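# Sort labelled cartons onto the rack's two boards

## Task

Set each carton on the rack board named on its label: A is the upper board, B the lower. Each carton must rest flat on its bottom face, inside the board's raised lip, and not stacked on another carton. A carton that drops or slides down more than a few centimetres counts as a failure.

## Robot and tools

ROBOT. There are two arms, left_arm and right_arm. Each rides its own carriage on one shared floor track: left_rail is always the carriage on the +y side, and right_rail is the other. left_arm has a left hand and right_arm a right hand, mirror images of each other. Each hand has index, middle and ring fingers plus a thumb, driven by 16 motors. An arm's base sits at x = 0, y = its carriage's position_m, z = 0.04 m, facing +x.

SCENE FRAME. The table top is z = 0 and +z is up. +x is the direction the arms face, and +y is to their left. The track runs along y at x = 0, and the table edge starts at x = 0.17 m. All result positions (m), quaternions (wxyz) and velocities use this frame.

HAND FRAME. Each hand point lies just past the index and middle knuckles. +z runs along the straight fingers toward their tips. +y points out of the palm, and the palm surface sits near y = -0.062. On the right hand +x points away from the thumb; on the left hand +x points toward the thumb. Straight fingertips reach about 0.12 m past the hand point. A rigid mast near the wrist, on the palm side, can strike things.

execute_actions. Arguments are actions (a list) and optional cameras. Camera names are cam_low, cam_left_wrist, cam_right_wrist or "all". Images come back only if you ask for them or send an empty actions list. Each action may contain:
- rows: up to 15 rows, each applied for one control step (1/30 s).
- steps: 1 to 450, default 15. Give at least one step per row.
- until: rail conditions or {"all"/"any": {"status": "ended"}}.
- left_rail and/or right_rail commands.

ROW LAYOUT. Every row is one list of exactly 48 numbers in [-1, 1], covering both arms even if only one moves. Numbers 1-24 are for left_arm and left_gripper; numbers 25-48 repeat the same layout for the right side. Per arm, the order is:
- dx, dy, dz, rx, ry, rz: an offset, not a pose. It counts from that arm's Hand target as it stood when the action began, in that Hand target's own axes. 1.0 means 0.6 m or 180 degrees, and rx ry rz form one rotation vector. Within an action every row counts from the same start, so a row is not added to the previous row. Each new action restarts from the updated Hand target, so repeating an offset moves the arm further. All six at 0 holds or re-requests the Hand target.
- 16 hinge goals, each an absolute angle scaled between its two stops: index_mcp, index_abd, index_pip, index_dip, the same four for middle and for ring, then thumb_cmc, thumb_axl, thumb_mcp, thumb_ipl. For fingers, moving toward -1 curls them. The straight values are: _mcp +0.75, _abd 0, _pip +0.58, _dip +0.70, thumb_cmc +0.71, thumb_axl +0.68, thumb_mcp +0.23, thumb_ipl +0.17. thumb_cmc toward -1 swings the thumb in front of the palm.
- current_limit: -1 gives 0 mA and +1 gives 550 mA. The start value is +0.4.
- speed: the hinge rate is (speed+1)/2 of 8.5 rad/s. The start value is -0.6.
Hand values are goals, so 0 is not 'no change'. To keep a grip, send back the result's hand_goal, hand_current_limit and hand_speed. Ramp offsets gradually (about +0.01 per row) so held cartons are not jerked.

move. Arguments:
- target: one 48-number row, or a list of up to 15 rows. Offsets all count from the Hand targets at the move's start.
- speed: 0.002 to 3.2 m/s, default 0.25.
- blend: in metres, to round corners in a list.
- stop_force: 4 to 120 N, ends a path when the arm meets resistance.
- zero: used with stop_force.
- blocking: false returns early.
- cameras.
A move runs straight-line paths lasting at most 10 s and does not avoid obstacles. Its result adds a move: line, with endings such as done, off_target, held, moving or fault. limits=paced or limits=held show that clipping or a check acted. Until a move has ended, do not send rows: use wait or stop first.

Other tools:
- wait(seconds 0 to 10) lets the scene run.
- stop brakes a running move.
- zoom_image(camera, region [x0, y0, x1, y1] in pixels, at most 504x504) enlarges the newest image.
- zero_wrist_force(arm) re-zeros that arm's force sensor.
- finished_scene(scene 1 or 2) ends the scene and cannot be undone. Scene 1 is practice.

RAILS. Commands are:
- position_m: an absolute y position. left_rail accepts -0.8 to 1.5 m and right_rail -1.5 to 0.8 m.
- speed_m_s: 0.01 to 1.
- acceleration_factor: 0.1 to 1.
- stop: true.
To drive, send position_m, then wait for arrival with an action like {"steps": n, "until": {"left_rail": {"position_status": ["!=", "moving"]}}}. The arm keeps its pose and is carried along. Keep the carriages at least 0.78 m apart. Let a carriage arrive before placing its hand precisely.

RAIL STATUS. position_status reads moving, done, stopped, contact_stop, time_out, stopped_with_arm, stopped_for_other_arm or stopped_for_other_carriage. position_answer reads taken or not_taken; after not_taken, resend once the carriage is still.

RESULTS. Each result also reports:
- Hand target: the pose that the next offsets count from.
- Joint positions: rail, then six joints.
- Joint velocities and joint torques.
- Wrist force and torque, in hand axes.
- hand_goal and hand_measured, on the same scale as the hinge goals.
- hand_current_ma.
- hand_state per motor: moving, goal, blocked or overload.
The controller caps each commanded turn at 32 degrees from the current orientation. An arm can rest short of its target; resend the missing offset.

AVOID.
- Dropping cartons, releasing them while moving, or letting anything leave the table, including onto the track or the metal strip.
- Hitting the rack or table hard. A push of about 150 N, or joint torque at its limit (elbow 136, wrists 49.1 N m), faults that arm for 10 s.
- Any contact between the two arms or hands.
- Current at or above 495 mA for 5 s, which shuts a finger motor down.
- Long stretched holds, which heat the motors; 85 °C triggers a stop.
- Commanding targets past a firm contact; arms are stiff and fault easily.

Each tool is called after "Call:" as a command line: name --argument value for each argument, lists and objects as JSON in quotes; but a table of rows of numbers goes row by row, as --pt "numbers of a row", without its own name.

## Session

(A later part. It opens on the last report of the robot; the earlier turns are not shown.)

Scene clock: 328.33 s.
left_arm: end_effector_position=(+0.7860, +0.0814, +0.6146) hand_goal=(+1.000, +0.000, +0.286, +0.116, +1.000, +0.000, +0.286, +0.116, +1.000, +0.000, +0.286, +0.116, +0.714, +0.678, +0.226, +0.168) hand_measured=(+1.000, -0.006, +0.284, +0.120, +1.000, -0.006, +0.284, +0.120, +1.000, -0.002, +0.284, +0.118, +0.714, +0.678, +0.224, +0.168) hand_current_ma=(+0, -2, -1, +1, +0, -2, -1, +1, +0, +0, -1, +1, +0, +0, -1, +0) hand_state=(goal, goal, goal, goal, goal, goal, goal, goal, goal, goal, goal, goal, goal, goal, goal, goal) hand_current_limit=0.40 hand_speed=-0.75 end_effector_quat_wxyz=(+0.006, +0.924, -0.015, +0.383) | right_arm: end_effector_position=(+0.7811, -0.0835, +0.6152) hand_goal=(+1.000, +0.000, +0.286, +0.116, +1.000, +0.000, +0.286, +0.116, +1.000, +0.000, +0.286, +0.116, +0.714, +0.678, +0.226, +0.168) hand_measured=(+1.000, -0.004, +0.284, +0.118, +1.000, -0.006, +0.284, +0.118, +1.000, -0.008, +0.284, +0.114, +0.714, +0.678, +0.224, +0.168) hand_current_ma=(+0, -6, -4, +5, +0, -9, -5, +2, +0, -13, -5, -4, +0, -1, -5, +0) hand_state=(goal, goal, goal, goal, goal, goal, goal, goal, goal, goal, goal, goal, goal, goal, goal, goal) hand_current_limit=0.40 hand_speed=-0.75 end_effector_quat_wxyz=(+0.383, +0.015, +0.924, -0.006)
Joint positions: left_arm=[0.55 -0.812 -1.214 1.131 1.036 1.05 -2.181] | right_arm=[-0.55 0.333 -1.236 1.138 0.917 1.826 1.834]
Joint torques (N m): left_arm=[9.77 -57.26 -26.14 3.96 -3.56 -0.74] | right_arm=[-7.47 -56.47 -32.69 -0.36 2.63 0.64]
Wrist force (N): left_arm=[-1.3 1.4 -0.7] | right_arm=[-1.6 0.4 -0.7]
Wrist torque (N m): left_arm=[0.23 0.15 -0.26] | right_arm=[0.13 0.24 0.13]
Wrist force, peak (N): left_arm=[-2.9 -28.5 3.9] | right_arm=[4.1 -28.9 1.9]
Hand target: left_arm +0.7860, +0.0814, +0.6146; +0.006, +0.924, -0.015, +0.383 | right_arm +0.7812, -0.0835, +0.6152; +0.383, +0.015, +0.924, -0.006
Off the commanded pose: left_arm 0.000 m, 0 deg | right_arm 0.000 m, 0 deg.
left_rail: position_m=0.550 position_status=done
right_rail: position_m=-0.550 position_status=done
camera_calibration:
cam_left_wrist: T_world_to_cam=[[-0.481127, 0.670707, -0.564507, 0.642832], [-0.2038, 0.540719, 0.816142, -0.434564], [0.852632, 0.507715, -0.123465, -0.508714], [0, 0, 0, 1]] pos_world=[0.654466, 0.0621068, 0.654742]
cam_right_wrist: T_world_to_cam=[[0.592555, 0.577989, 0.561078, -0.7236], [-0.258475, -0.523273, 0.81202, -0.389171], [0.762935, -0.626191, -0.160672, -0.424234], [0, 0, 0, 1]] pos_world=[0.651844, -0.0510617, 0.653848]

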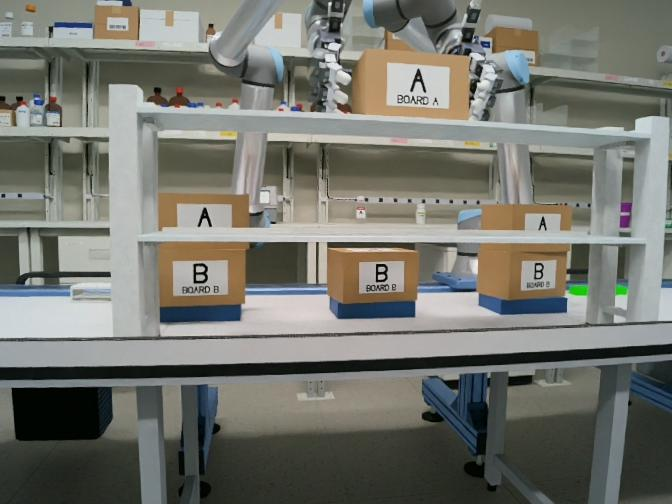

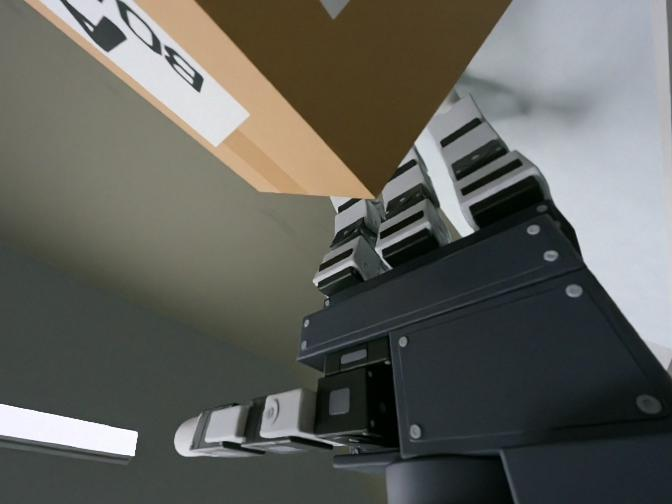

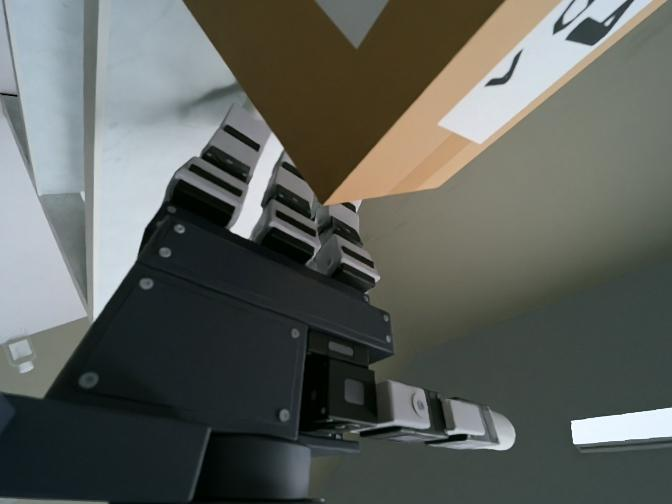

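Call:
move --pt "0.0707 -0.05 -0.0707 0 0 0 1 0 0.285 0.116 1 0 0.285 0.116 1 0 0.285 0.116 0.714 0.678 0.226 0.168 0.4 -0.75 -0.0707 -0.05 -0.0707 0 0 0 1 0 0.285 0.116 1 0 0.285 0.116 1 0 0.285 0.116 0.714 0.678 0.226 0.168 0.4 -0.75" --pt "-0.3076 -0.1324 -0.4844 0 0 0 1 0 0.285 0.116 1 0 0.285 0.116 1 0 0.285 0.116 0.714 0.678 0.226 0.168 0.4 -0.75 0.3076 -0.1676 -0.4844 0 0 0 1 0 0.285 0.116 1 0 0.285 0.116 1 0 0.285 0.116 0.714 0.678 0.226 0.168 0.4 -0.75" --speed '[0.12,0.3]' --blend '[0.02,0]' --cameras '["all"]'

Call:
execute_actions --actions '[{"left_rail":{"position_m":1.0},"steps":200,"until":{"left_rail":{"position_status":["!=","moving"]}}},{"right_rail":{"position_m":-0.04},"steps":200,"until":{"right_rail":{"position_status":["!=","moving"]}}}]' --cameras '["all"]'

Scene clock: 352.93 s.
left_arm: end_effector_position=(+0.4527, +0.1714, +0.6896) hand_goal=(+1.000, +0.000, +0.286, +0.116, +1.000, +0.000, +0.286, +0.116, +1.000, +0.000, +0.286, +0.116, +0.714, +0.678, +0.226, +0.168) hand_measured=(+1.000, -0.006, +0.284, +0.120, +1.000, -0.006, +0.284, +0.120, +1.000, -0.002, +0.284, +0.118, +0.714, +0.678, +0.224, +0.168) hand_current_ma=(+0, -2, -1, +1, +0, -2, -1, +1, +0, +0, -1, +1, +0, +0, -1, +0) hand_state=(goal, goal, goal, goal, goal, goal, goal, goal, goal, goal, goal, goal, goal, goal, goal, goal) hand_current_limit=0.40 hand_speed=-0.75 end_effector_quat_wxyz=(+0.006, +0.924, -0.015, +0.383) | right_arm: end_effector_position=(+0.4422, -0.1734, +0.6901) hand_goal=(+1.000, +0.000, +0.286, +0.116, +1.000, +0.000, +0.286, +0.116, +1.000, +0.000, +0.286, +0.116, +0.714, +0.678, +0.226, +0.168) hand_measured=(+1.000, -0.004, +0.284, +0.118, +1.000, -0.006, +0.284, +0.118, +1.000, -0.008, +0.284, +0.114, +0.714, +0.678, +0.224, +0.168) hand_current_ma=(+0, -6, -4, +5, +0, -9, -5, +2, +0, -13, -5, -4, +0, -1, -5, +0) hand_state=(goal, goal, goal, goal, goal, goal, goal, goal, goal, goal, goal, goal, goal, goal, goal, goal) hand_current_limit=0.40 hand_speed=-0.75 end_effector_quat_wxyz=(+0.383, +0.015, +0.924, -0.006)
Joint positions: left_arm=[0.55 -1.287 -1.741 1.638 1.373 0.833 -2.71] | right_arm=[-0.55 0.409 -1.777 1.586 1.026 1.877 1.892]
Joint torques (N m): left_arm=[-11.46 -41.73 -25.55 5.3 -4.37 -3.44] | right_arm=[14.45 -38.94 -32.27 4.46 3.04 2.3]
Wrist force (N): left_arm=[-1.3 1.6 -0.8] | right_arm=[-0.5 0.7 -0.2]
Wrist torque (N m): left_arm=[0.26 0.13 -0.08] | right_arm=[0.06 0.07 -0.17]
Wrist force, peak (N): left_arm=[-2.0 1.7 -1.6] | right_arm=[-3.4 0.2 0.2]
Hand target: left_arm +0.4527, +0.1714, +0.6896; +0.006, +0.924, -0.015, +0.383 | right_arm +0.4421, -0.1734, +0.6901; +0.383, +0.015, +0.924, -0.006
Off the commanded pose: left_arm 0.000 m, 0 deg | right_arm 0.000 m, 0 deg.
left_rail: position_m=0.550 position_status=done
right_rail: position_m=-0.550 position_status=done
move: done
camera_calibration:
cam_left_wrist: T_world_to_cam=[[-0.481071, 0.67074, -0.564516, 0.464363], [-0.203754, 0.540747, 0.816135, -0.612434], [0.852675, 0.507641, -0.123471, -0.261015], [0, 0, 0, 1]] pos_world=[0.321166, 0.152207, 0.729742]
cam_right_wrist: T_world_to_cam=[[0.592659, 0.577947, 0.561011, -0.512777], [-0.258499, -0.523189, 0.812066, -0.584671], [0.762846, -0.626299, -0.160674, -0.209846], [0, 0, 0, 1]] pos_world=[0.312845, -0.140962, 0.728748]

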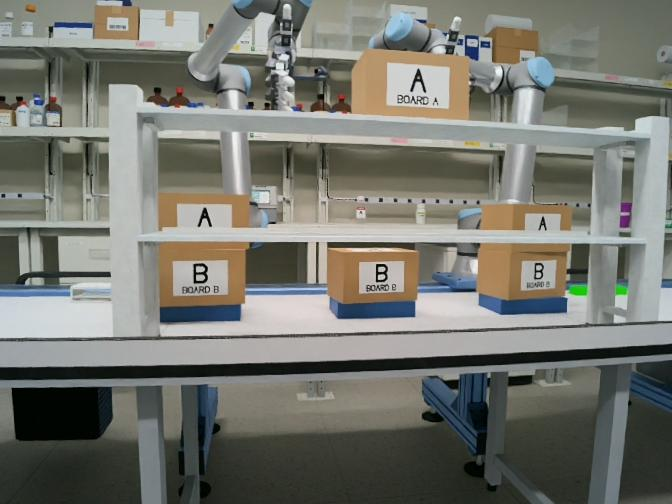

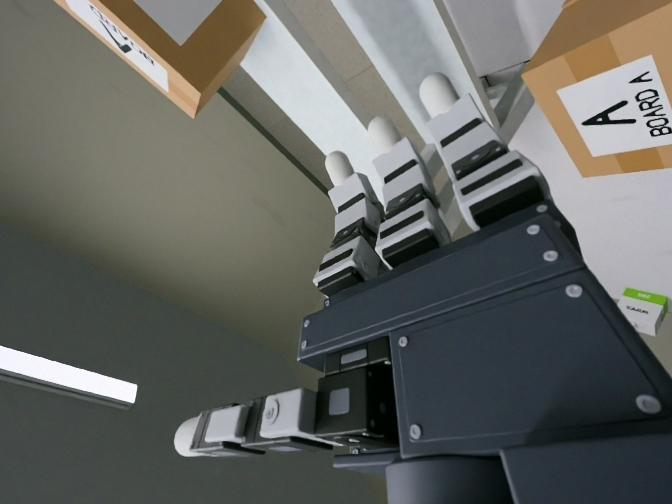

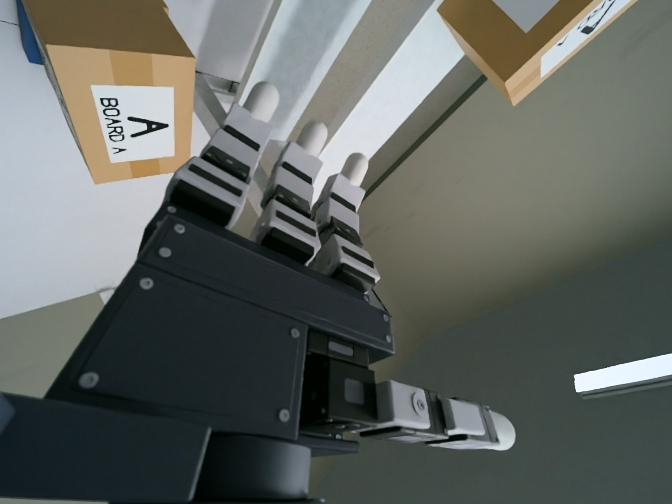

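Scene clock: 355.93 s.
left_arm: end_effector_position=(+0.4527, +0.6214, +0.6896) hand_goal=(+1.000, +0.000, +0.286, +0.116, +1.000, +0.000, +0.286, +0.116, +1.000, +0.000, +0.286, +0.116, +0.714, +0.678, +0.226, +0.168) hand_measured=(+0.998, -0.006, +0.284, +0.120, +0.998, -0.006, +0.284, +0.120, +0.998, -0.002, +0.284, +0.118, +0.714, +0.678, +0.224, +0.168) hand_current_ma=(+0, -2, -1, +1, +0, -2, -1, +1, +0, +0, -1, +1, +0, +0, -1, +0) hand_state=(goal, goal, goal, goal, goal, goal, goal, goal, goal, goal, goal, goal, goal, goal, goal, goal) hand_current_limit=0.40 hand_speed=-0.75 end_effector_quat_wxyz=(+0.006, +0.924, -0.015, +0.383) | right_arm: end_effector_position=(+0.4421, +0.3366, +0.6901) hand_goal=(+1.000, +0.000, +0.286, +0.116, +1.000, +0.000, +0.286, +0.116, +1.000, +0.000, +0.286, +0.116, +0.714, +0.678, +0.226, +0.168) hand_measured=(+1.000, -0.004, +0.284, +0.118, +1.000, -0.006, +0.284, +0.118, +0.998, -0.008, +0.284, +0.114, +0.714, +0.678, +0.224, +0.168) hand_current_ma=(-2, -6, -4, +5, -1, -9, -4, +2, -2, -13, -4, -4, +0, -1, -5, +0) hand_state=(goal, goal, goal, goal, goal, goal, goal, goal, goal, goal, goal, goal, goal, goal, goal, goal) hand_current_limit=0.40 hand_speed=-0.75 end_effector_quat_wxyz=(+0.383, +0.015, +0.924, -0.006)
Joint positions: left_arm=[1 -1.288 -1.741 1.638 1.374 0.833 -2.71] | right_arm=[-0.04 0.409 -1.777 1.586 1.026 1.877 1.892]
Joint torques (N m): left_arm=[2.29 -8.07 -47.83 2.01 -0.74 -3.96] | right_arm=[5.06 -11.25 -39.1 1.15 -1.18 2.12]
Wrist force (N): left_arm=[-1.6 1.7 -0.6] | right_arm=[-0.6 0.6 -0.1]
Wrist torque (N m): left_arm=[0.25 0.17 -0.10] | right_arm=[0.04 0.07 -0.18]
Wrist force, peak (N): left_arm=[-1.1 3.6 -0.7] | right_arm=[-0.9 2.7 -0.2]
Hand target: left_arm +0.4527, +0.6214, +0.6896; +0.006, +0.924, -0.015, +0.383 | right_arm +0.4421, +0.3366, +0.6901; +0.383, +0.015, +0.924, -0.006
Off the commanded pose: left_arm 0.000 m, 0 deg | right_arm 0.000 m, 0 deg.
left_rail: position_m=1.000 position_status=done
right_rail: position_m=-0.040 position_status=done
camera_calibration:
cam_left_wrist: T_world_to_cam=[[-0.481169, 0.670682, -0.564501, 0.162586], [-0.203817, 0.540709, 0.816145, -0.855734], [0.852605, 0.507759, -0.123476, -0.489498], [0, 0, 0, 1]] pos_world=[0.321166, 0.602207, 0.729742]
cam_right_wrist: T_world_to_cam=[[0.592659, 0.577947, 0.561011, -0.80753], [-0.258499, -0.523189, 0.812066, -0.317844], [0.762846, -0.626299, -0.160674, 0.109567], [0, 0, 0, 1]] pos_world=[0.312845, 0.369038, 0.728748]

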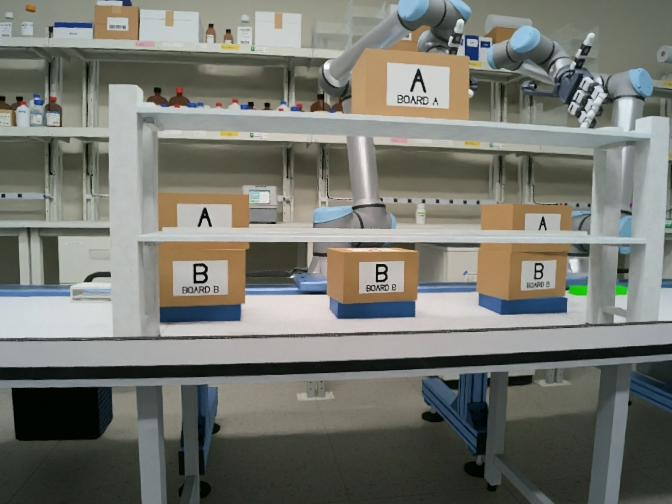

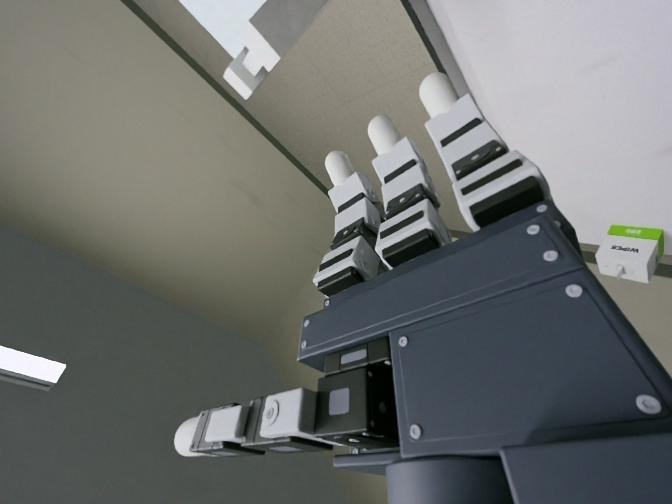

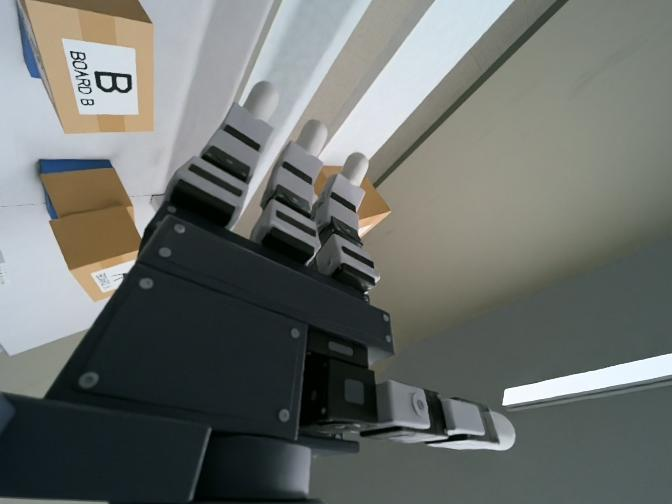

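Call:
move --target '[-0.4465,0.0355,0.4562,0.0424,0,-0.0424,1,0,0.286,0.116,1,0,0.286,0.116,1,0,0.286,0.116,0.714,0.678,0.226,0.168,0.4,-0.7,0.3823,-0.0273,0.5217,-0.0424,0,-0.0424,1,0,0.286,0.116,1,0,0.286,0.116,1,0,0.286,0.116,0.714,0.678,0.226,0.168,0.4,-0.7]' --speed 0.3 --cameras '["all"]'

Scene clock: 383.77 s.
left_arm: end_effector_position=(+0.4561, +0.6000, +0.3067) hand_goal=(+1.000, +0.000, +0.286, +0.116, +1.000, +0.000, +0.286, +0.116, +1.000, +0.000, +0.286, +0.116, +0.714, +0.678, +0.226, +0.168) hand_measured=(+0.998, -0.006, +0.284, +0.120, +0.998, -0.006, +0.284, +0.120, +0.998, -0.002, +0.284, +0.118, +0.714, +0.678, +0.224, +0.168) hand_current_ma=(+0, -2, -1, +1, +0, -2, -1, +1, +0, +0, -1, +1, +0, +0, -1, +0) hand_state=(goal, goal, goal, goal, goal, goal, goal, goal, goal, goal, goal, goal, goal, goal, goal, goal) hand_current_limit=0.40 hand_speed=-0.70 end_effector_quat_wxyz=(-0.030, +0.921, +0.072, +0.382) | right_arm: end_effector_position=(+0.5007, +0.3183, +0.3067) hand_goal=(+1.000, +0.000, +0.286, +0.116, +1.000, +0.000, +0.286, +0.116, +1.000, +0.000, +0.286, +0.116, +0.714, +0.678, +0.226, +0.168) hand_measured=(+1.000, -0.004, +0.284, +0.118, +1.000, -0.006, +0.284, +0.118, +0.998, -0.008, +0.284, +0.114, +0.714, +0.678, +0.224, +0.168) hand_current_ma=(-2, -6, -4, +5, -1, -9, -4, +2, -2, -13, -4, -4, +0, -1, -5, +0) hand_state=(goal, goal, goal, goal, goal, goal, goal, goal, goal, goal, goal, goal, goal, goal, goal, goal) hand_current_limit=0.40 hand_speed=-0.70 end_effector_quat_wxyz=(+0.382, -0.072, +0.921, +0.030)
Joint positions: left_arm=[1 -1.353 -1.462 2.138 0.834 0.787 -3.056] | right_arm=[-0.04 0.202 -1.642 2.159 0.27 1.603 1.603]
Joint torques (N m): left_arm=[10.25 -19.43 -16.27 2.35 -4.23 -3.88] | right_arm=[-9.11 -13.55 -28.61 -1.36 -2.37 -1.09]
Wrist force (N): left_arm=[-1.6 1.8 -0.2] | right_arm=[-1.5 1.5 -0.5]
Wrist torque (N m): left_arm=[0.24 0.19 -0.12] | right_arm=[0.20 0.14 0.02]
Wrist force, peak (N): left_arm=[-3.0 1.7 0.8] | right_arm=[-2.0 1.0 -1.8]
Hand target: left_arm +0.4561, +0.6000, +0.3066; -0.030, +0.921, +0.072, +0.382 | right_arm +0.5008, +0.3183, +0.3066; +0.382, -0.072, +0.921, +0.030
Off the commanded pose: left_arm 0.000 m, 0 deg | right_arm 0.000 m, 0 deg.
left_rail: position_m=1.000 position_status=done
right_rail: position_m=-0.040 position_status=done
move: done
camera_calibration:
cam_left_wrist: T_world_to_cam=[[-0.59818, 0.568806, -0.564483, 0.0768747], [-0.301389, 0.493003, 0.816158, -0.457869], [0.742527, 0.658338, -0.123473, -0.568923], [0, 0, 0, 1]] pos_world=[0.330429, 0.556547, 0.346842]
cam_right_wrist: T_world_to_cam=[[0.473982, 0.678733, 0.560948, -0.58925], [-0.15593, -0.562286, 0.812108, -0.0398273], [0.866618, -0.472394, -0.160679, -0.109129], [0, 0, 0, 1]] pos_world=[0.367657, 0.325997, 0.345348]

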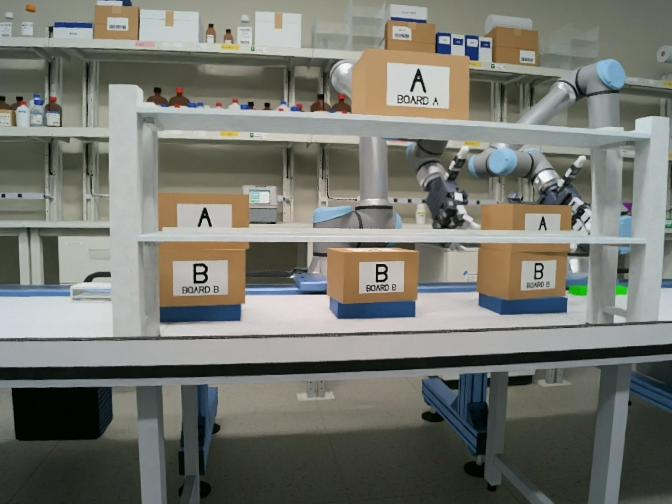

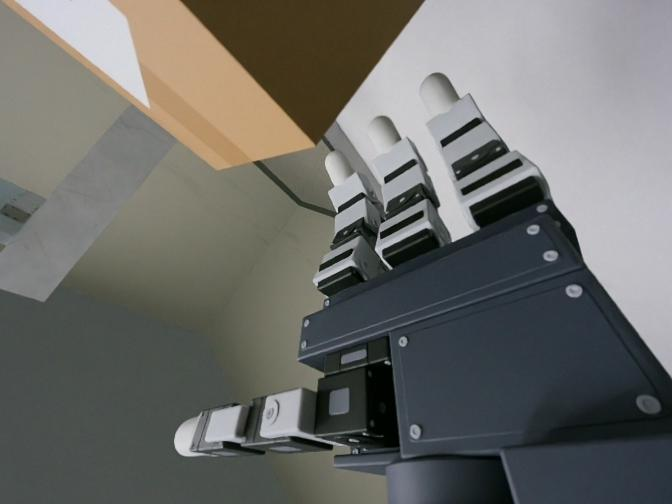

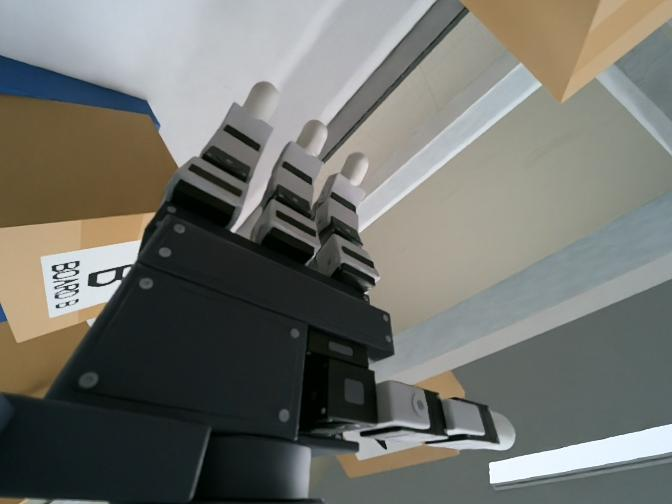

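Call:
zoom_image --camera "cam_right_wrist" --region '[440, 0, 672, 174]'

Scaled by 2.172 from the camera's 672x504 image, which has a finer 960x720 frame.

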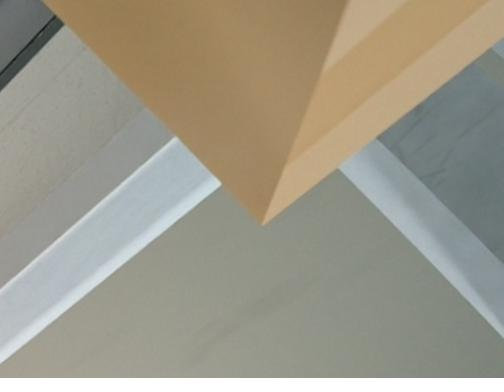

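Call:
move --target '[-0.0112,0.0645,-0.0442,-0.002,0,0.002,1,0,0.286,0.116,1,0,0.286,0.116,1,0,0.286,0.116,0.714,0.678,0.226,0.168,0.4,-0.7,0.0128,0.1325,-0.0458,0.002,0,0.002,1,0,0.286,0.116,1,0,0.286,0.116,1,0,0.286,0.116,0.714,0.678,0.226,0.168,0.4,-0.7]' --speed 0.1 --stop_force 20

Call:
execute_actions --actions '[{"rows":[[0,0,0,0,0,0,1,0,-0.518,0.116,1,0,-0.518,0.116,1,0,-0.518,0.116,0.714,0.678,0.226,0.168,-0.4,-0.8,0,0,0,0,0,0,1,0,-0.518,0.116,1,0,-0.518,0.116,1,0,-0.518,0.116,0.714,0.678,0.226,0.168,-0.4,-0.8]],"steps":45},{"rows":[[0,0,0,0,0,0,1,0,-0.518,0.116,1,0,-0.518,0.116,1,0,-0.518,0.116,0.714,0.678,0.226,0.168,0.7,-0.8,0,0,0,0,0,0,1,0,-0.518,0.116,1,0,-0.518,0.116,1,0,-0.518,0.116,0.714,0.678,0.226,0.168,0.7,-0.8]],"steps":22}]' --cameras '["all"]'

Scene clock: 459.30 s.
left_arm: end_effector_position=(+0.4390, +0.5581, +0.3206) hand_goal=(+1.000, +0.000, +0.286, +0.116, +1.000, +0.000, +0.286, +0.116, +1.000, +0.000, +0.286, +0.116, +0.714, +0.678, +0.226, +0.168) hand_measured=(+0.998, -0.006, +0.284, +0.120, +0.998, -0.006, +0.284, +0.120, +0.998, -0.002, +0.284, +0.118, +0.714, +0.678, +0.224, +0.168) hand_current_ma=(+0, -2, -1, +1, +0, -2, -1, +1, +0, +0, -1, +1, +0, +0, -1, +0) hand_state=(goal, goal, goal, goal, goal, goal, goal, goal, goal, goal, goal, goal, goal, goal, goal, goal) hand_current_limit=0.40 hand_speed=-0.70 end_effector_quat_wxyz=(-0.028, +0.921, +0.068, +0.382) | right_arm: end_effector_position=(+0.4638, +0.3930, +0.3206) hand_goal=(+1.000, +0.000, +0.286, +0.116, +1.000, +0.000, +0.286, +0.116, +1.000, +0.000, +0.286, +0.116, +0.714, +0.678, +0.226, +0.168) hand_measured=(+1.000, -0.004, +0.284, +0.118, +1.000, -0.006, +0.284, +0.118, +0.998, -0.008, +0.284, +0.114, +0.714, +0.678, +0.224, +0.168) hand_current_ma=(-2, -6, -4, +5, -1, -9, -4, +2, -2, -13, -4, -4, +0, -1, -5, +0) hand_state=(goal, goal, goal, goal, goal, goal, goal, goal, goal, goal, goal, goal, goal, goal, goal, goal) hand_current_limit=0.40 hand_speed=-0.70 end_effector_quat_wxyz=(+0.382, -0.068, +0.921, +0.028)
Joint positions: left_arm=[1 -1.412 -1.432 2.085 0.907 0.785 -3.126] | right_arm=[-0.04 0.424 -1.607 2.101 0.311 1.764 1.768]
Joint torques (N m): left_arm=[-12.68 -23.98 -42.03 6.08 -4.3 -4.05] | right_arm=[13.39 -18.7 -42.09 4.3 2.81 2.3]
Wrist force (N): left_arm=[-1.4 1.7 -0.7] | right_arm=[-1.4 0.6 -0.6]
Wrist torque (N m): left_arm=[0.28 0.14 -0.11] | right_arm=[0.12 0.10 -0.33]
Wrist force, peak (N): left_arm=[-1.7 2.0 -0.8] | right_arm=[-1.5 1.8 -1.1]
Hand target: left_arm +0.4390, +0.5581, +0.3206; -0.028, +0.921, +0.068, +0.382 | right_arm +0.4638, +0.3930, +0.3206; +0.382, -0.068, +0.921, +0.028
Off the commanded pose: left_arm 0.000 m, 0 deg | right_arm 0.000 m, 0 deg.
left_rail: position_m=1.000 position_status=done
right_rail: position_m=-0.040 position_status=done
move: done

Scene clock: 461.73 s.
left_arm: end_effector_position=(+0.4390, +0.5581, +0.3206) hand_goal=(+1.000, +0.000, -0.518, +0.116, +1.000, +0.000, -0.518, +0.116, +1.000, +0.000, -0.518, +0.116, +0.714, +0.678, +0.226, +0.168) hand_measured=(+1.002, -0.010, -0.142, +0.142, +1.000, -0.008, -0.156, +0.140, +1.000, -0.004, -0.176, +0.142, +0.714, +0.678, +0.224, +0.168) hand_current_ma=(+0, -4, +468, +29, +0, -3, +467, +25, +0, -1, +467, +28, +0, +0, -1, +0) hand_state=(goal, goal, blocked, blocked, goal, goal, blocked, blocked, goal, goal, blocked, blocked, goal, goal, goal, goal) hand_current_limit=0.70 hand_speed=-0.80 end_effector_quat_wxyz=(-0.028, +0.921, +0.068, +0.382) | right_arm: end_effector_position=(+0.4638, +0.3930, +0.3206) hand_goal=(+1.000, +0.000, -0.518, +0.116, +1.000, +0.000, -0.518, +0.116, +1.000, +0.000, -0.518, +0.116, +0.714, +0.678, +0.226, +0.168) hand_measured=(+1.000, -0.004, -0.198, +0.134, +1.000, -0.006, -0.178, +0.132, +1.000, -0.010, -0.162, +0.126, +0.714, +0.678, +0.224, +0.168) hand_current_ma=(+1, -6, +468, +49, +1, -10, +468, +45, +1, -19, +468, +25, +0, -1, -5, +0) hand_state=(goal, goal, blocked, goal, goal, goal, blocked, goal, goal, goal, blocked, goal, goal, goal, goal, goal) hand_current_limit=0.70 hand_speed=-0.80 end_effector_quat_wxyz=(+0.382, -0.068, +0.921, +0.028)
Joint positions: left_arm=[1 -1.412 -1.432 2.085 0.907 0.785 -3.126] | right_arm=[-0.04 0.424 -1.607 2.101 0.311 1.764 1.768]
Joint torques (N m): left_arm=[-12.43 -32.63 -42.43 -0.83 -4.08 -3.43] | right_arm=[10.22 -24.94 -41.58 -3.19 -4.81 2.14]
Wrist force (N): left_arm=[-4.5 -18.7 3.7] | right_arm=[1.4 -19.5 1.4]
Wrist torque (N m): left_arm=[1.71 0.10 0.15] | right_arm=[1.52 0.41 -0.82]
Wrist force, peak (N): left_arm=[-4.5 -19.3 3.5] | right_arm=[1.4 -19.5 1.4]
Hand target: left_arm +0.4390, +0.5581, +0.3206; -0.028, +0.921, +0.068, +0.382 | right_arm +0.4638, +0.3930, +0.3206; +0.382, -0.068, +0.921, +0.028
Off the commanded pose: left_arm 0.000 m, 0 deg | right_arm 0.000 m, 0 deg.
left_rail: position_m=1.000 position_status=done
right_rail: position_m=-0.040 position_status=done
camera_calibration:
cam_left_wrist: T_world_to_cam=[[-0.593197, 0.573995, -0.564488, 0.0932768], [-0.297087, 0.495611, 0.816155, -0.457022], [0.748236, 0.651843, -0.123469, -0.52574], [0, 0, 0, 1]] pos_world=[0.312933, 0.515665, 0.360742]
cam_right_wrist: T_world_to_cam=[[0.479887, 0.674492, 0.561042, -0.631312], [-0.160909, -0.560975, 0.812044, -0.0130943], [0.862448, -0.479966, -0.160673, -0.034717], [0, 0, 0, 1]] pos_world=[0.330793, 0.401807, 0.359248]

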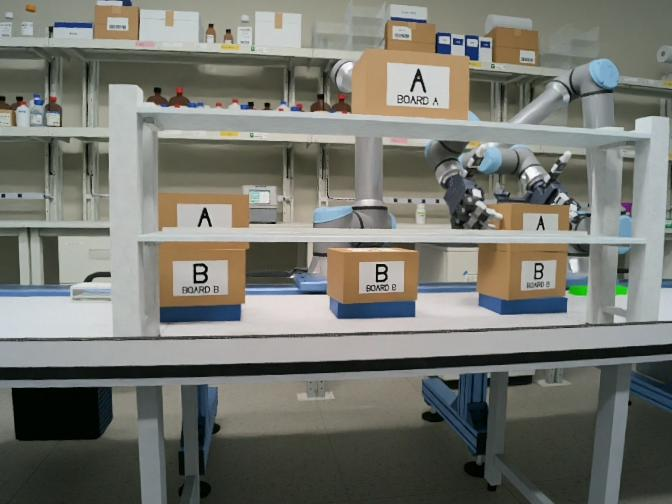

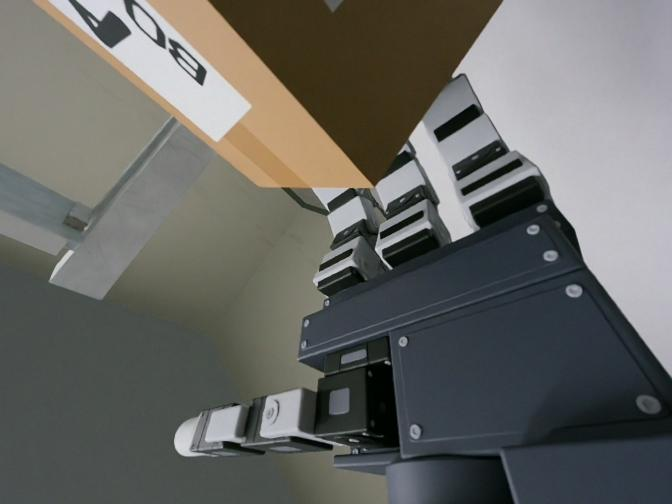

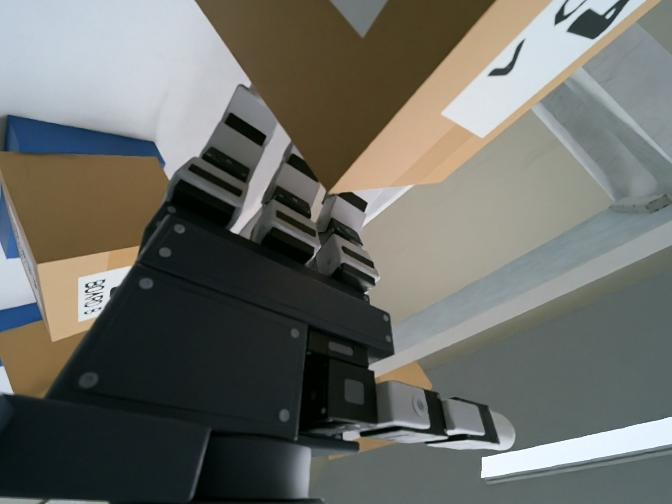

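Call:
move --pt "0.0354 0 -0.0354 0 0 0 1 0 -0.518 0.116 1 0 -0.518 0.116 1 0 -0.518 0.116 0.714 0.678 0.226 0.168 0.7 -0.8 -0.0354 0 -0.0354 0 0 0 1 0 -0.518 0.116 1 0 -0.518 0.116 1 0 -0.518 0.116 0.714 0.678 0.226 0.168 0.7 -0.8" --pt "0.2946 0 -0.2946 0 0 0 1 0 -0.518 0.116 1 0 -0.518 0.116 1 0 -0.518 0.116 0.714 0.678 0.226 0.168 0.7 -0.8 -0.2946 0 -0.2946 0 0 0 1 0 -0.518 0.116 1 0 -0.518 0.116 1 0 -0.518 0.116 0.714 0.678 0.226 0.168 0.7 -0.8" --pt "0.5580 0.1788 -0.2270 -0.0444 0 0.0444 1 0 -0.518 0.116 1 0 -0.518 0.116 1 0 -0.518 0.116 0.714 0.678 0.226 0.168 0.7 -0.8 -0.5193 -0.1732 -0.2657 0.0444 0 0.0444 1 0 -0.518 0.116 1 0 -0.518 0.116 1 0 -0.518 0.116 0.714 0.678 0.226 0.168 0.7 -0.8" --pt "0.7818 0.2261 -0.0032 -0.0444 0 0.0444 1 0 -0.518 0.116 1 0 -0.518 0.116 1 0 -0.518 0.116 0.714 0.678 0.226 0.168 0.7 -0.8 -0.7431 -0.2205 -0.0419 0.0444 0 0.0444 1 0 -0.518 0.116 1 0 -0.518 0.116 1 0 -0.518 0.116 0.714 0.678 0.226 0.168 0.7 -0.8" --speed '[0.06,0.15,0.14,0.12]' --blend '[0.01,0.03,0.02,0]' --cameras '["all"]'

Call:
zoom_image --camera "cam_low" --region '[460, 10, 672, 150]'

Call:
move --target '[-0.0648,0,0.0648,0,0,0,1,0,-0.518,0.116,1,0,-0.518,0.116,1,0,-0.518,0.116,0.714,0.678,0.226,0.168,0.7,-0.8,0.0648,0,0.0648,0,0,0,1,0,-0.518,0.116,1,0,-0.518,0.116,1,0,-0.518,0.116,0.714,0.678,0.226,0.168,0.7,-0.8]' --speed 0.025 --stop_force 8 --cameras '["all"]'

Call:
zoom_image --camera "cam_low" --region '[460, 10, 672, 150]'

Scene clock: 517.23 s.
left_arm: end_effector_position=(+0.7856, +0.4727, +0.6536) hand_goal=(+1.000, +0.000, -0.518, +0.116, +1.000, +0.000, -0.518, +0.116, +1.000, +0.000, -0.518, +0.116, +0.714, +0.678, +0.226, +0.168) hand_measured=(+1.002, -0.012, -0.148, +0.150, +1.002, -0.010, -0.160, +0.150, +1.002, -0.006, -0.178, +0.154, +0.714, +0.678, +0.224, +0.168) hand_current_ma=(+0, -7, +467, +42, +0, -5, +467, +45, +0, -3, +467, +51, +0, +0, -1, +0) hand_state=(goal, goal, blocked, blocked, goal, goal, blocked, blocked, goal, goal, blocked, blocked, goal, goal, goal, goal) hand_current_limit=0.70 hand_speed=-0.80 end_effector_quat_wxyz=(+0.009, +0.924, -0.023, +0.383) | right_arm: end_effector_position=(+0.7774, +0.3059, +0.6537) hand_goal=(+1.000, +0.000, -0.518, +0.116, +1.000, +0.000, -0.518, +0.116, +1.000, +0.000, -0.518, +0.116, +0.714, +0.678, +0.226, +0.168) hand_measured=(+1.002, -0.010, -0.198, +0.144, +1.002, -0.012, -0.178, +0.146, +1.002, -0.016, -0.162, +0.144, +0.714, +0.678, +0.224, +0.168) hand_current_ma=(+2, -21, +467, +82, +2, -26, +468, +93, +2, -36, +467, +82, +0, -1, -5, +0) hand_state=(goal, goal, blocked, blocked, goal, goal, blocked, blocked, goal, goal, blocked, blocked, goal, goal, goal, goal) hand_current_limit=0.70 hand_speed=-0.80 end_effector_quat_wxyz=(+0.383, +0.023, +0.924, -0.009)
Joint positions: left_arm=[1 -0.863 -1.141 0.962 1.149 1.031 -2.213] | right_arm=[-0.04 0.16 -1.343 1.206 0.933 1.718 1.72]
Joint torques (N m): left_arm=[-17.31 -52.77 -59.02 -1.71 8.57 3.45] | right_arm=[10.67 -50.61 -52.54 0.62 -11.03 -0.71]
Wrist force (N): left_arm=[-4.8 -27.1 4.6] | right_arm=[4.7 -27.7 4.1]
Wrist torque (N m): left_arm=[2.26 0.18 0.07] | right_arm=[2.25 0.58 -0.32]
Wrist force, peak (N): left_arm=[-4.8 -27.1 4.6] | right_arm=[4.8 -28.0 4.1]
Hand target: left_arm +0.7857, +0.4726, +0.6536; +0.009, +0.924, -0.023, +0.383 | right_arm +0.7775, +0.3060, +0.6537; +0.383, +0.023, +0.924, -0.009
Off the commanded pose: left_arm 0.000 m, 0 deg | right_arm 0.000 m, 0 deg.
left_rail: position_m=1.000 position_status=done
right_rail: position_m=-0.040 position_status=done
move: done
camera_calibration:
cam_left_wrist: T_world_to_cam=[[-0.469112, 0.67916, -0.564515, 0.388814], [-0.194246, 0.544211, 0.816151, -0.687323], [0.861512, 0.49252, -0.123372, -0.702015], [0, 0, 0, 1]] pos_world=[0.653682, 0.455739, 0.693841]
cam_right_wrist: T_world_to_cam=[[0.602826, 0.567271, 0.561074, -0.972762], [-0.267812, -0.518553, 0.812022, -0.211824], [0.751583, -0.63977, -0.160675, -0.15839], [0, 0, 0, 1]] pos_world=[0.64872, 0.340644, 0.692348]

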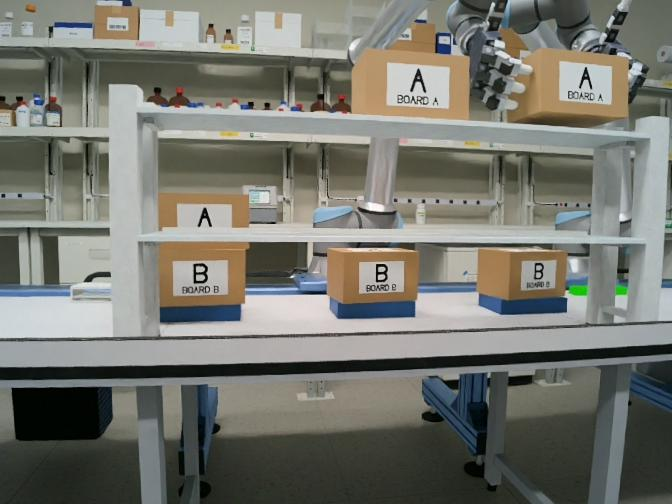

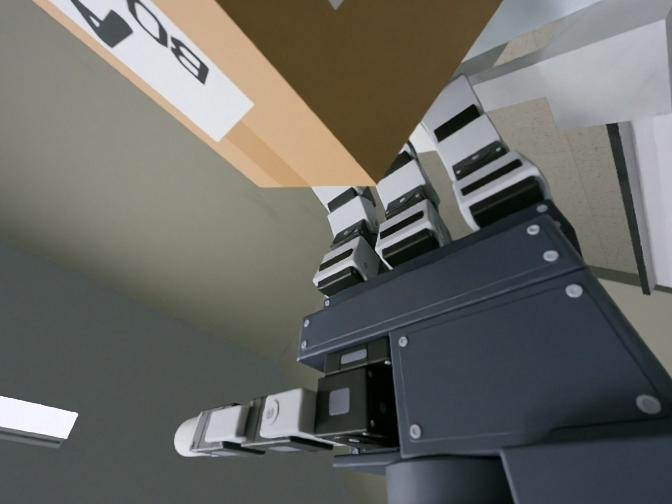

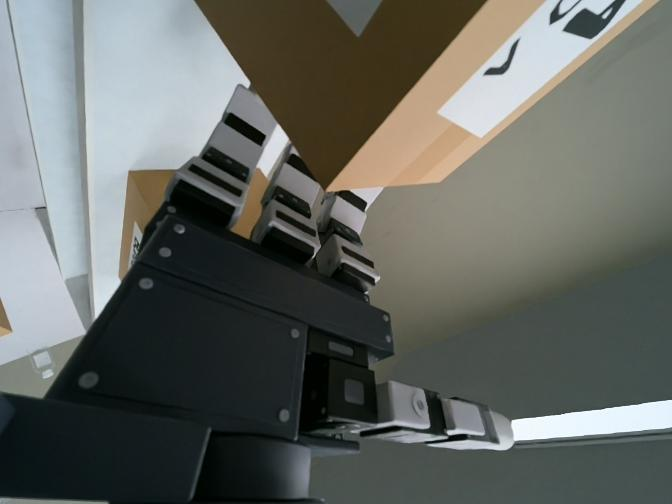

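Scaled by 2.377 from the camera's 672x504 image, which has a finer 960x720 frame.

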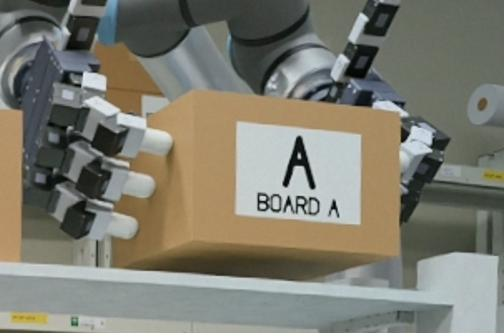

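Scene clock: 519.83 s.
left_arm: end_effector_position=(+0.7857, +0.4726, +0.6188) hand_goal=(+1.000, +0.000, -0.518, +0.116, +1.000, +0.000, -0.518, +0.116, +1.000, +0.000, -0.518, +0.116, +0.714, +0.678, +0.226, +0.168) hand_measured=(+1.002, -0.008, -0.148, +0.154, +1.002, -0.006, -0.162, +0.150, +1.002, -0.002, -0.182, +0.148, +0.714, +0.678, +0.224, +0.168) hand_current_ma=(+0, -4, +467, +53, +0, -2, +467, +42, +0, +0, +468, +38, +0, +0, -1, +0) hand_state=(goal, goal, blocked, blocked, goal, goal, blocked, blocked, goal, goal, blocked, blocked, goal, goal, goal, goal) hand_current_limit=0.70 hand_speed=-0.80 end_effector_quat_wxyz=(+0.009, +0.924, -0.023, +0.383) | right_arm: end_effector_position=(+0.7775, +0.3060, +0.6189) hand_goal=(+1.000, +0.000, -0.518, +0.116, +1.000, +0.000, -0.518, +0.116, +1.000, +0.000, -0.518, +0.116, +0.714, +0.678, +0.226, +0.168) hand_measured=(+1.002, -0.006, -0.198, +0.148, +1.002, -0.008, -0.178, +0.142, +1.002, -0.012, -0.162, +0.132, +0.714, +0.678, +0.224, +0.168) hand_current_ma=(+2, -10, +467, +93, +2, -16, +467, +78, +3, -25, +467, +44, +0, -1, -5, +0) hand_state=(goal, goal, blocked, blocked, goal, goal, blocked, blocked, goal, goal, blocked, goal, goal, goal, goal, goal) hand_current_limit=0.70 hand_speed=-0.80 end_effector_quat_wxyz=(+0.383, +0.023, +0.924, -0.009)
Joint positions: left_arm=[1 -0.863 -1.151 1.037 1.083 1.031 -2.213] | right_arm=[-0.04 0.16 -1.35 1.275 0.871 1.718 1.72]
Joint torques (N m): left_arm=[-35.52 -52.85 -60.87 -2.32 8.1 1.48] | right_arm=[20.97 -49.29 -53.12 0.71 -10.08 -0.6]
Wrist force (N): left_arm=[-4.0 -28.0 3.5] | right_arm=[2.7 -28.0 1.9]
Wrist torque (N m): left_arm=[2.39 0.13 0.30] | right_arm=[2.34 0.66 -0.63]
Wrist force, peak (N): left_arm=[3.3 -32.0 -5.1] | right_arm=[-4.3 -33.4 -5.1]
Hand target: left_arm +0.7857, +0.4726, +0.6188; +0.009, +0.924, -0.023, +0.383 (not the last commanded pose) | right_arm +0.7775, +0.3060, +0.6189; +0.383, +0.023, +0.924, -0.009 (not the last commanded pose)
Off the commanded pose: left_arm 0.020 m, 0 deg | right_arm 0.020 m, 0 deg.
left_rail: position_m=1.000 position_status=done
right_rail: position_m=-0.040 position_status=done
move: contact (left_arm, right_arm)
camera_calibration:
cam_left_wrist: T_world_to_cam=[[-0.469169, 0.679157, -0.564469, 0.369168], [-0.194153, 0.54422, 0.816167, -0.658896], [0.861502, 0.492514, -0.123471, -0.706332], [0, 0, 0, 1]] pos_world=[0.653782, 0.455739, 0.658942]
cam_right_wrist: T_world_to_cam=[[0.602781, 0.567309, 0.561084, -0.953286], [-0.267793, -0.51857, 0.812017, -0.183543], [0.751627, -0.639722, -0.160663, -0.164109], [0, 0, 0, 1]] pos_world=[0.64882, 0.340644, 0.657548]

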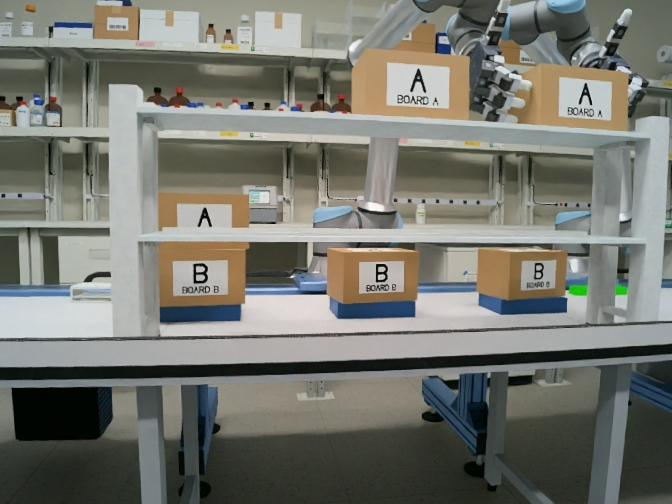

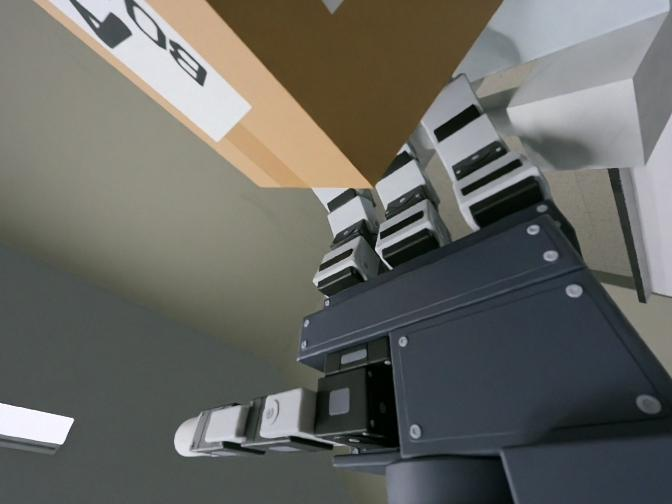

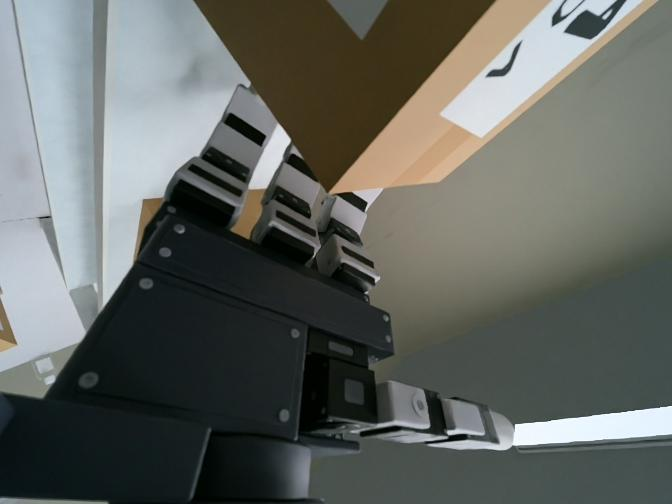

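Scaled by 2.377 from the camera's 672x504 image, which has a finer 960x720 frame.

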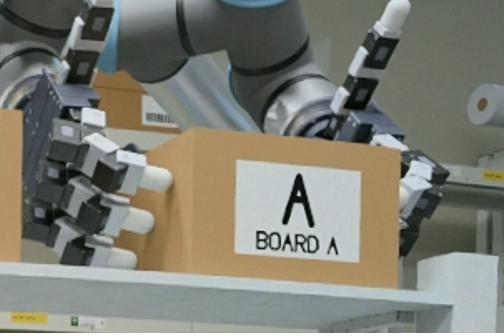

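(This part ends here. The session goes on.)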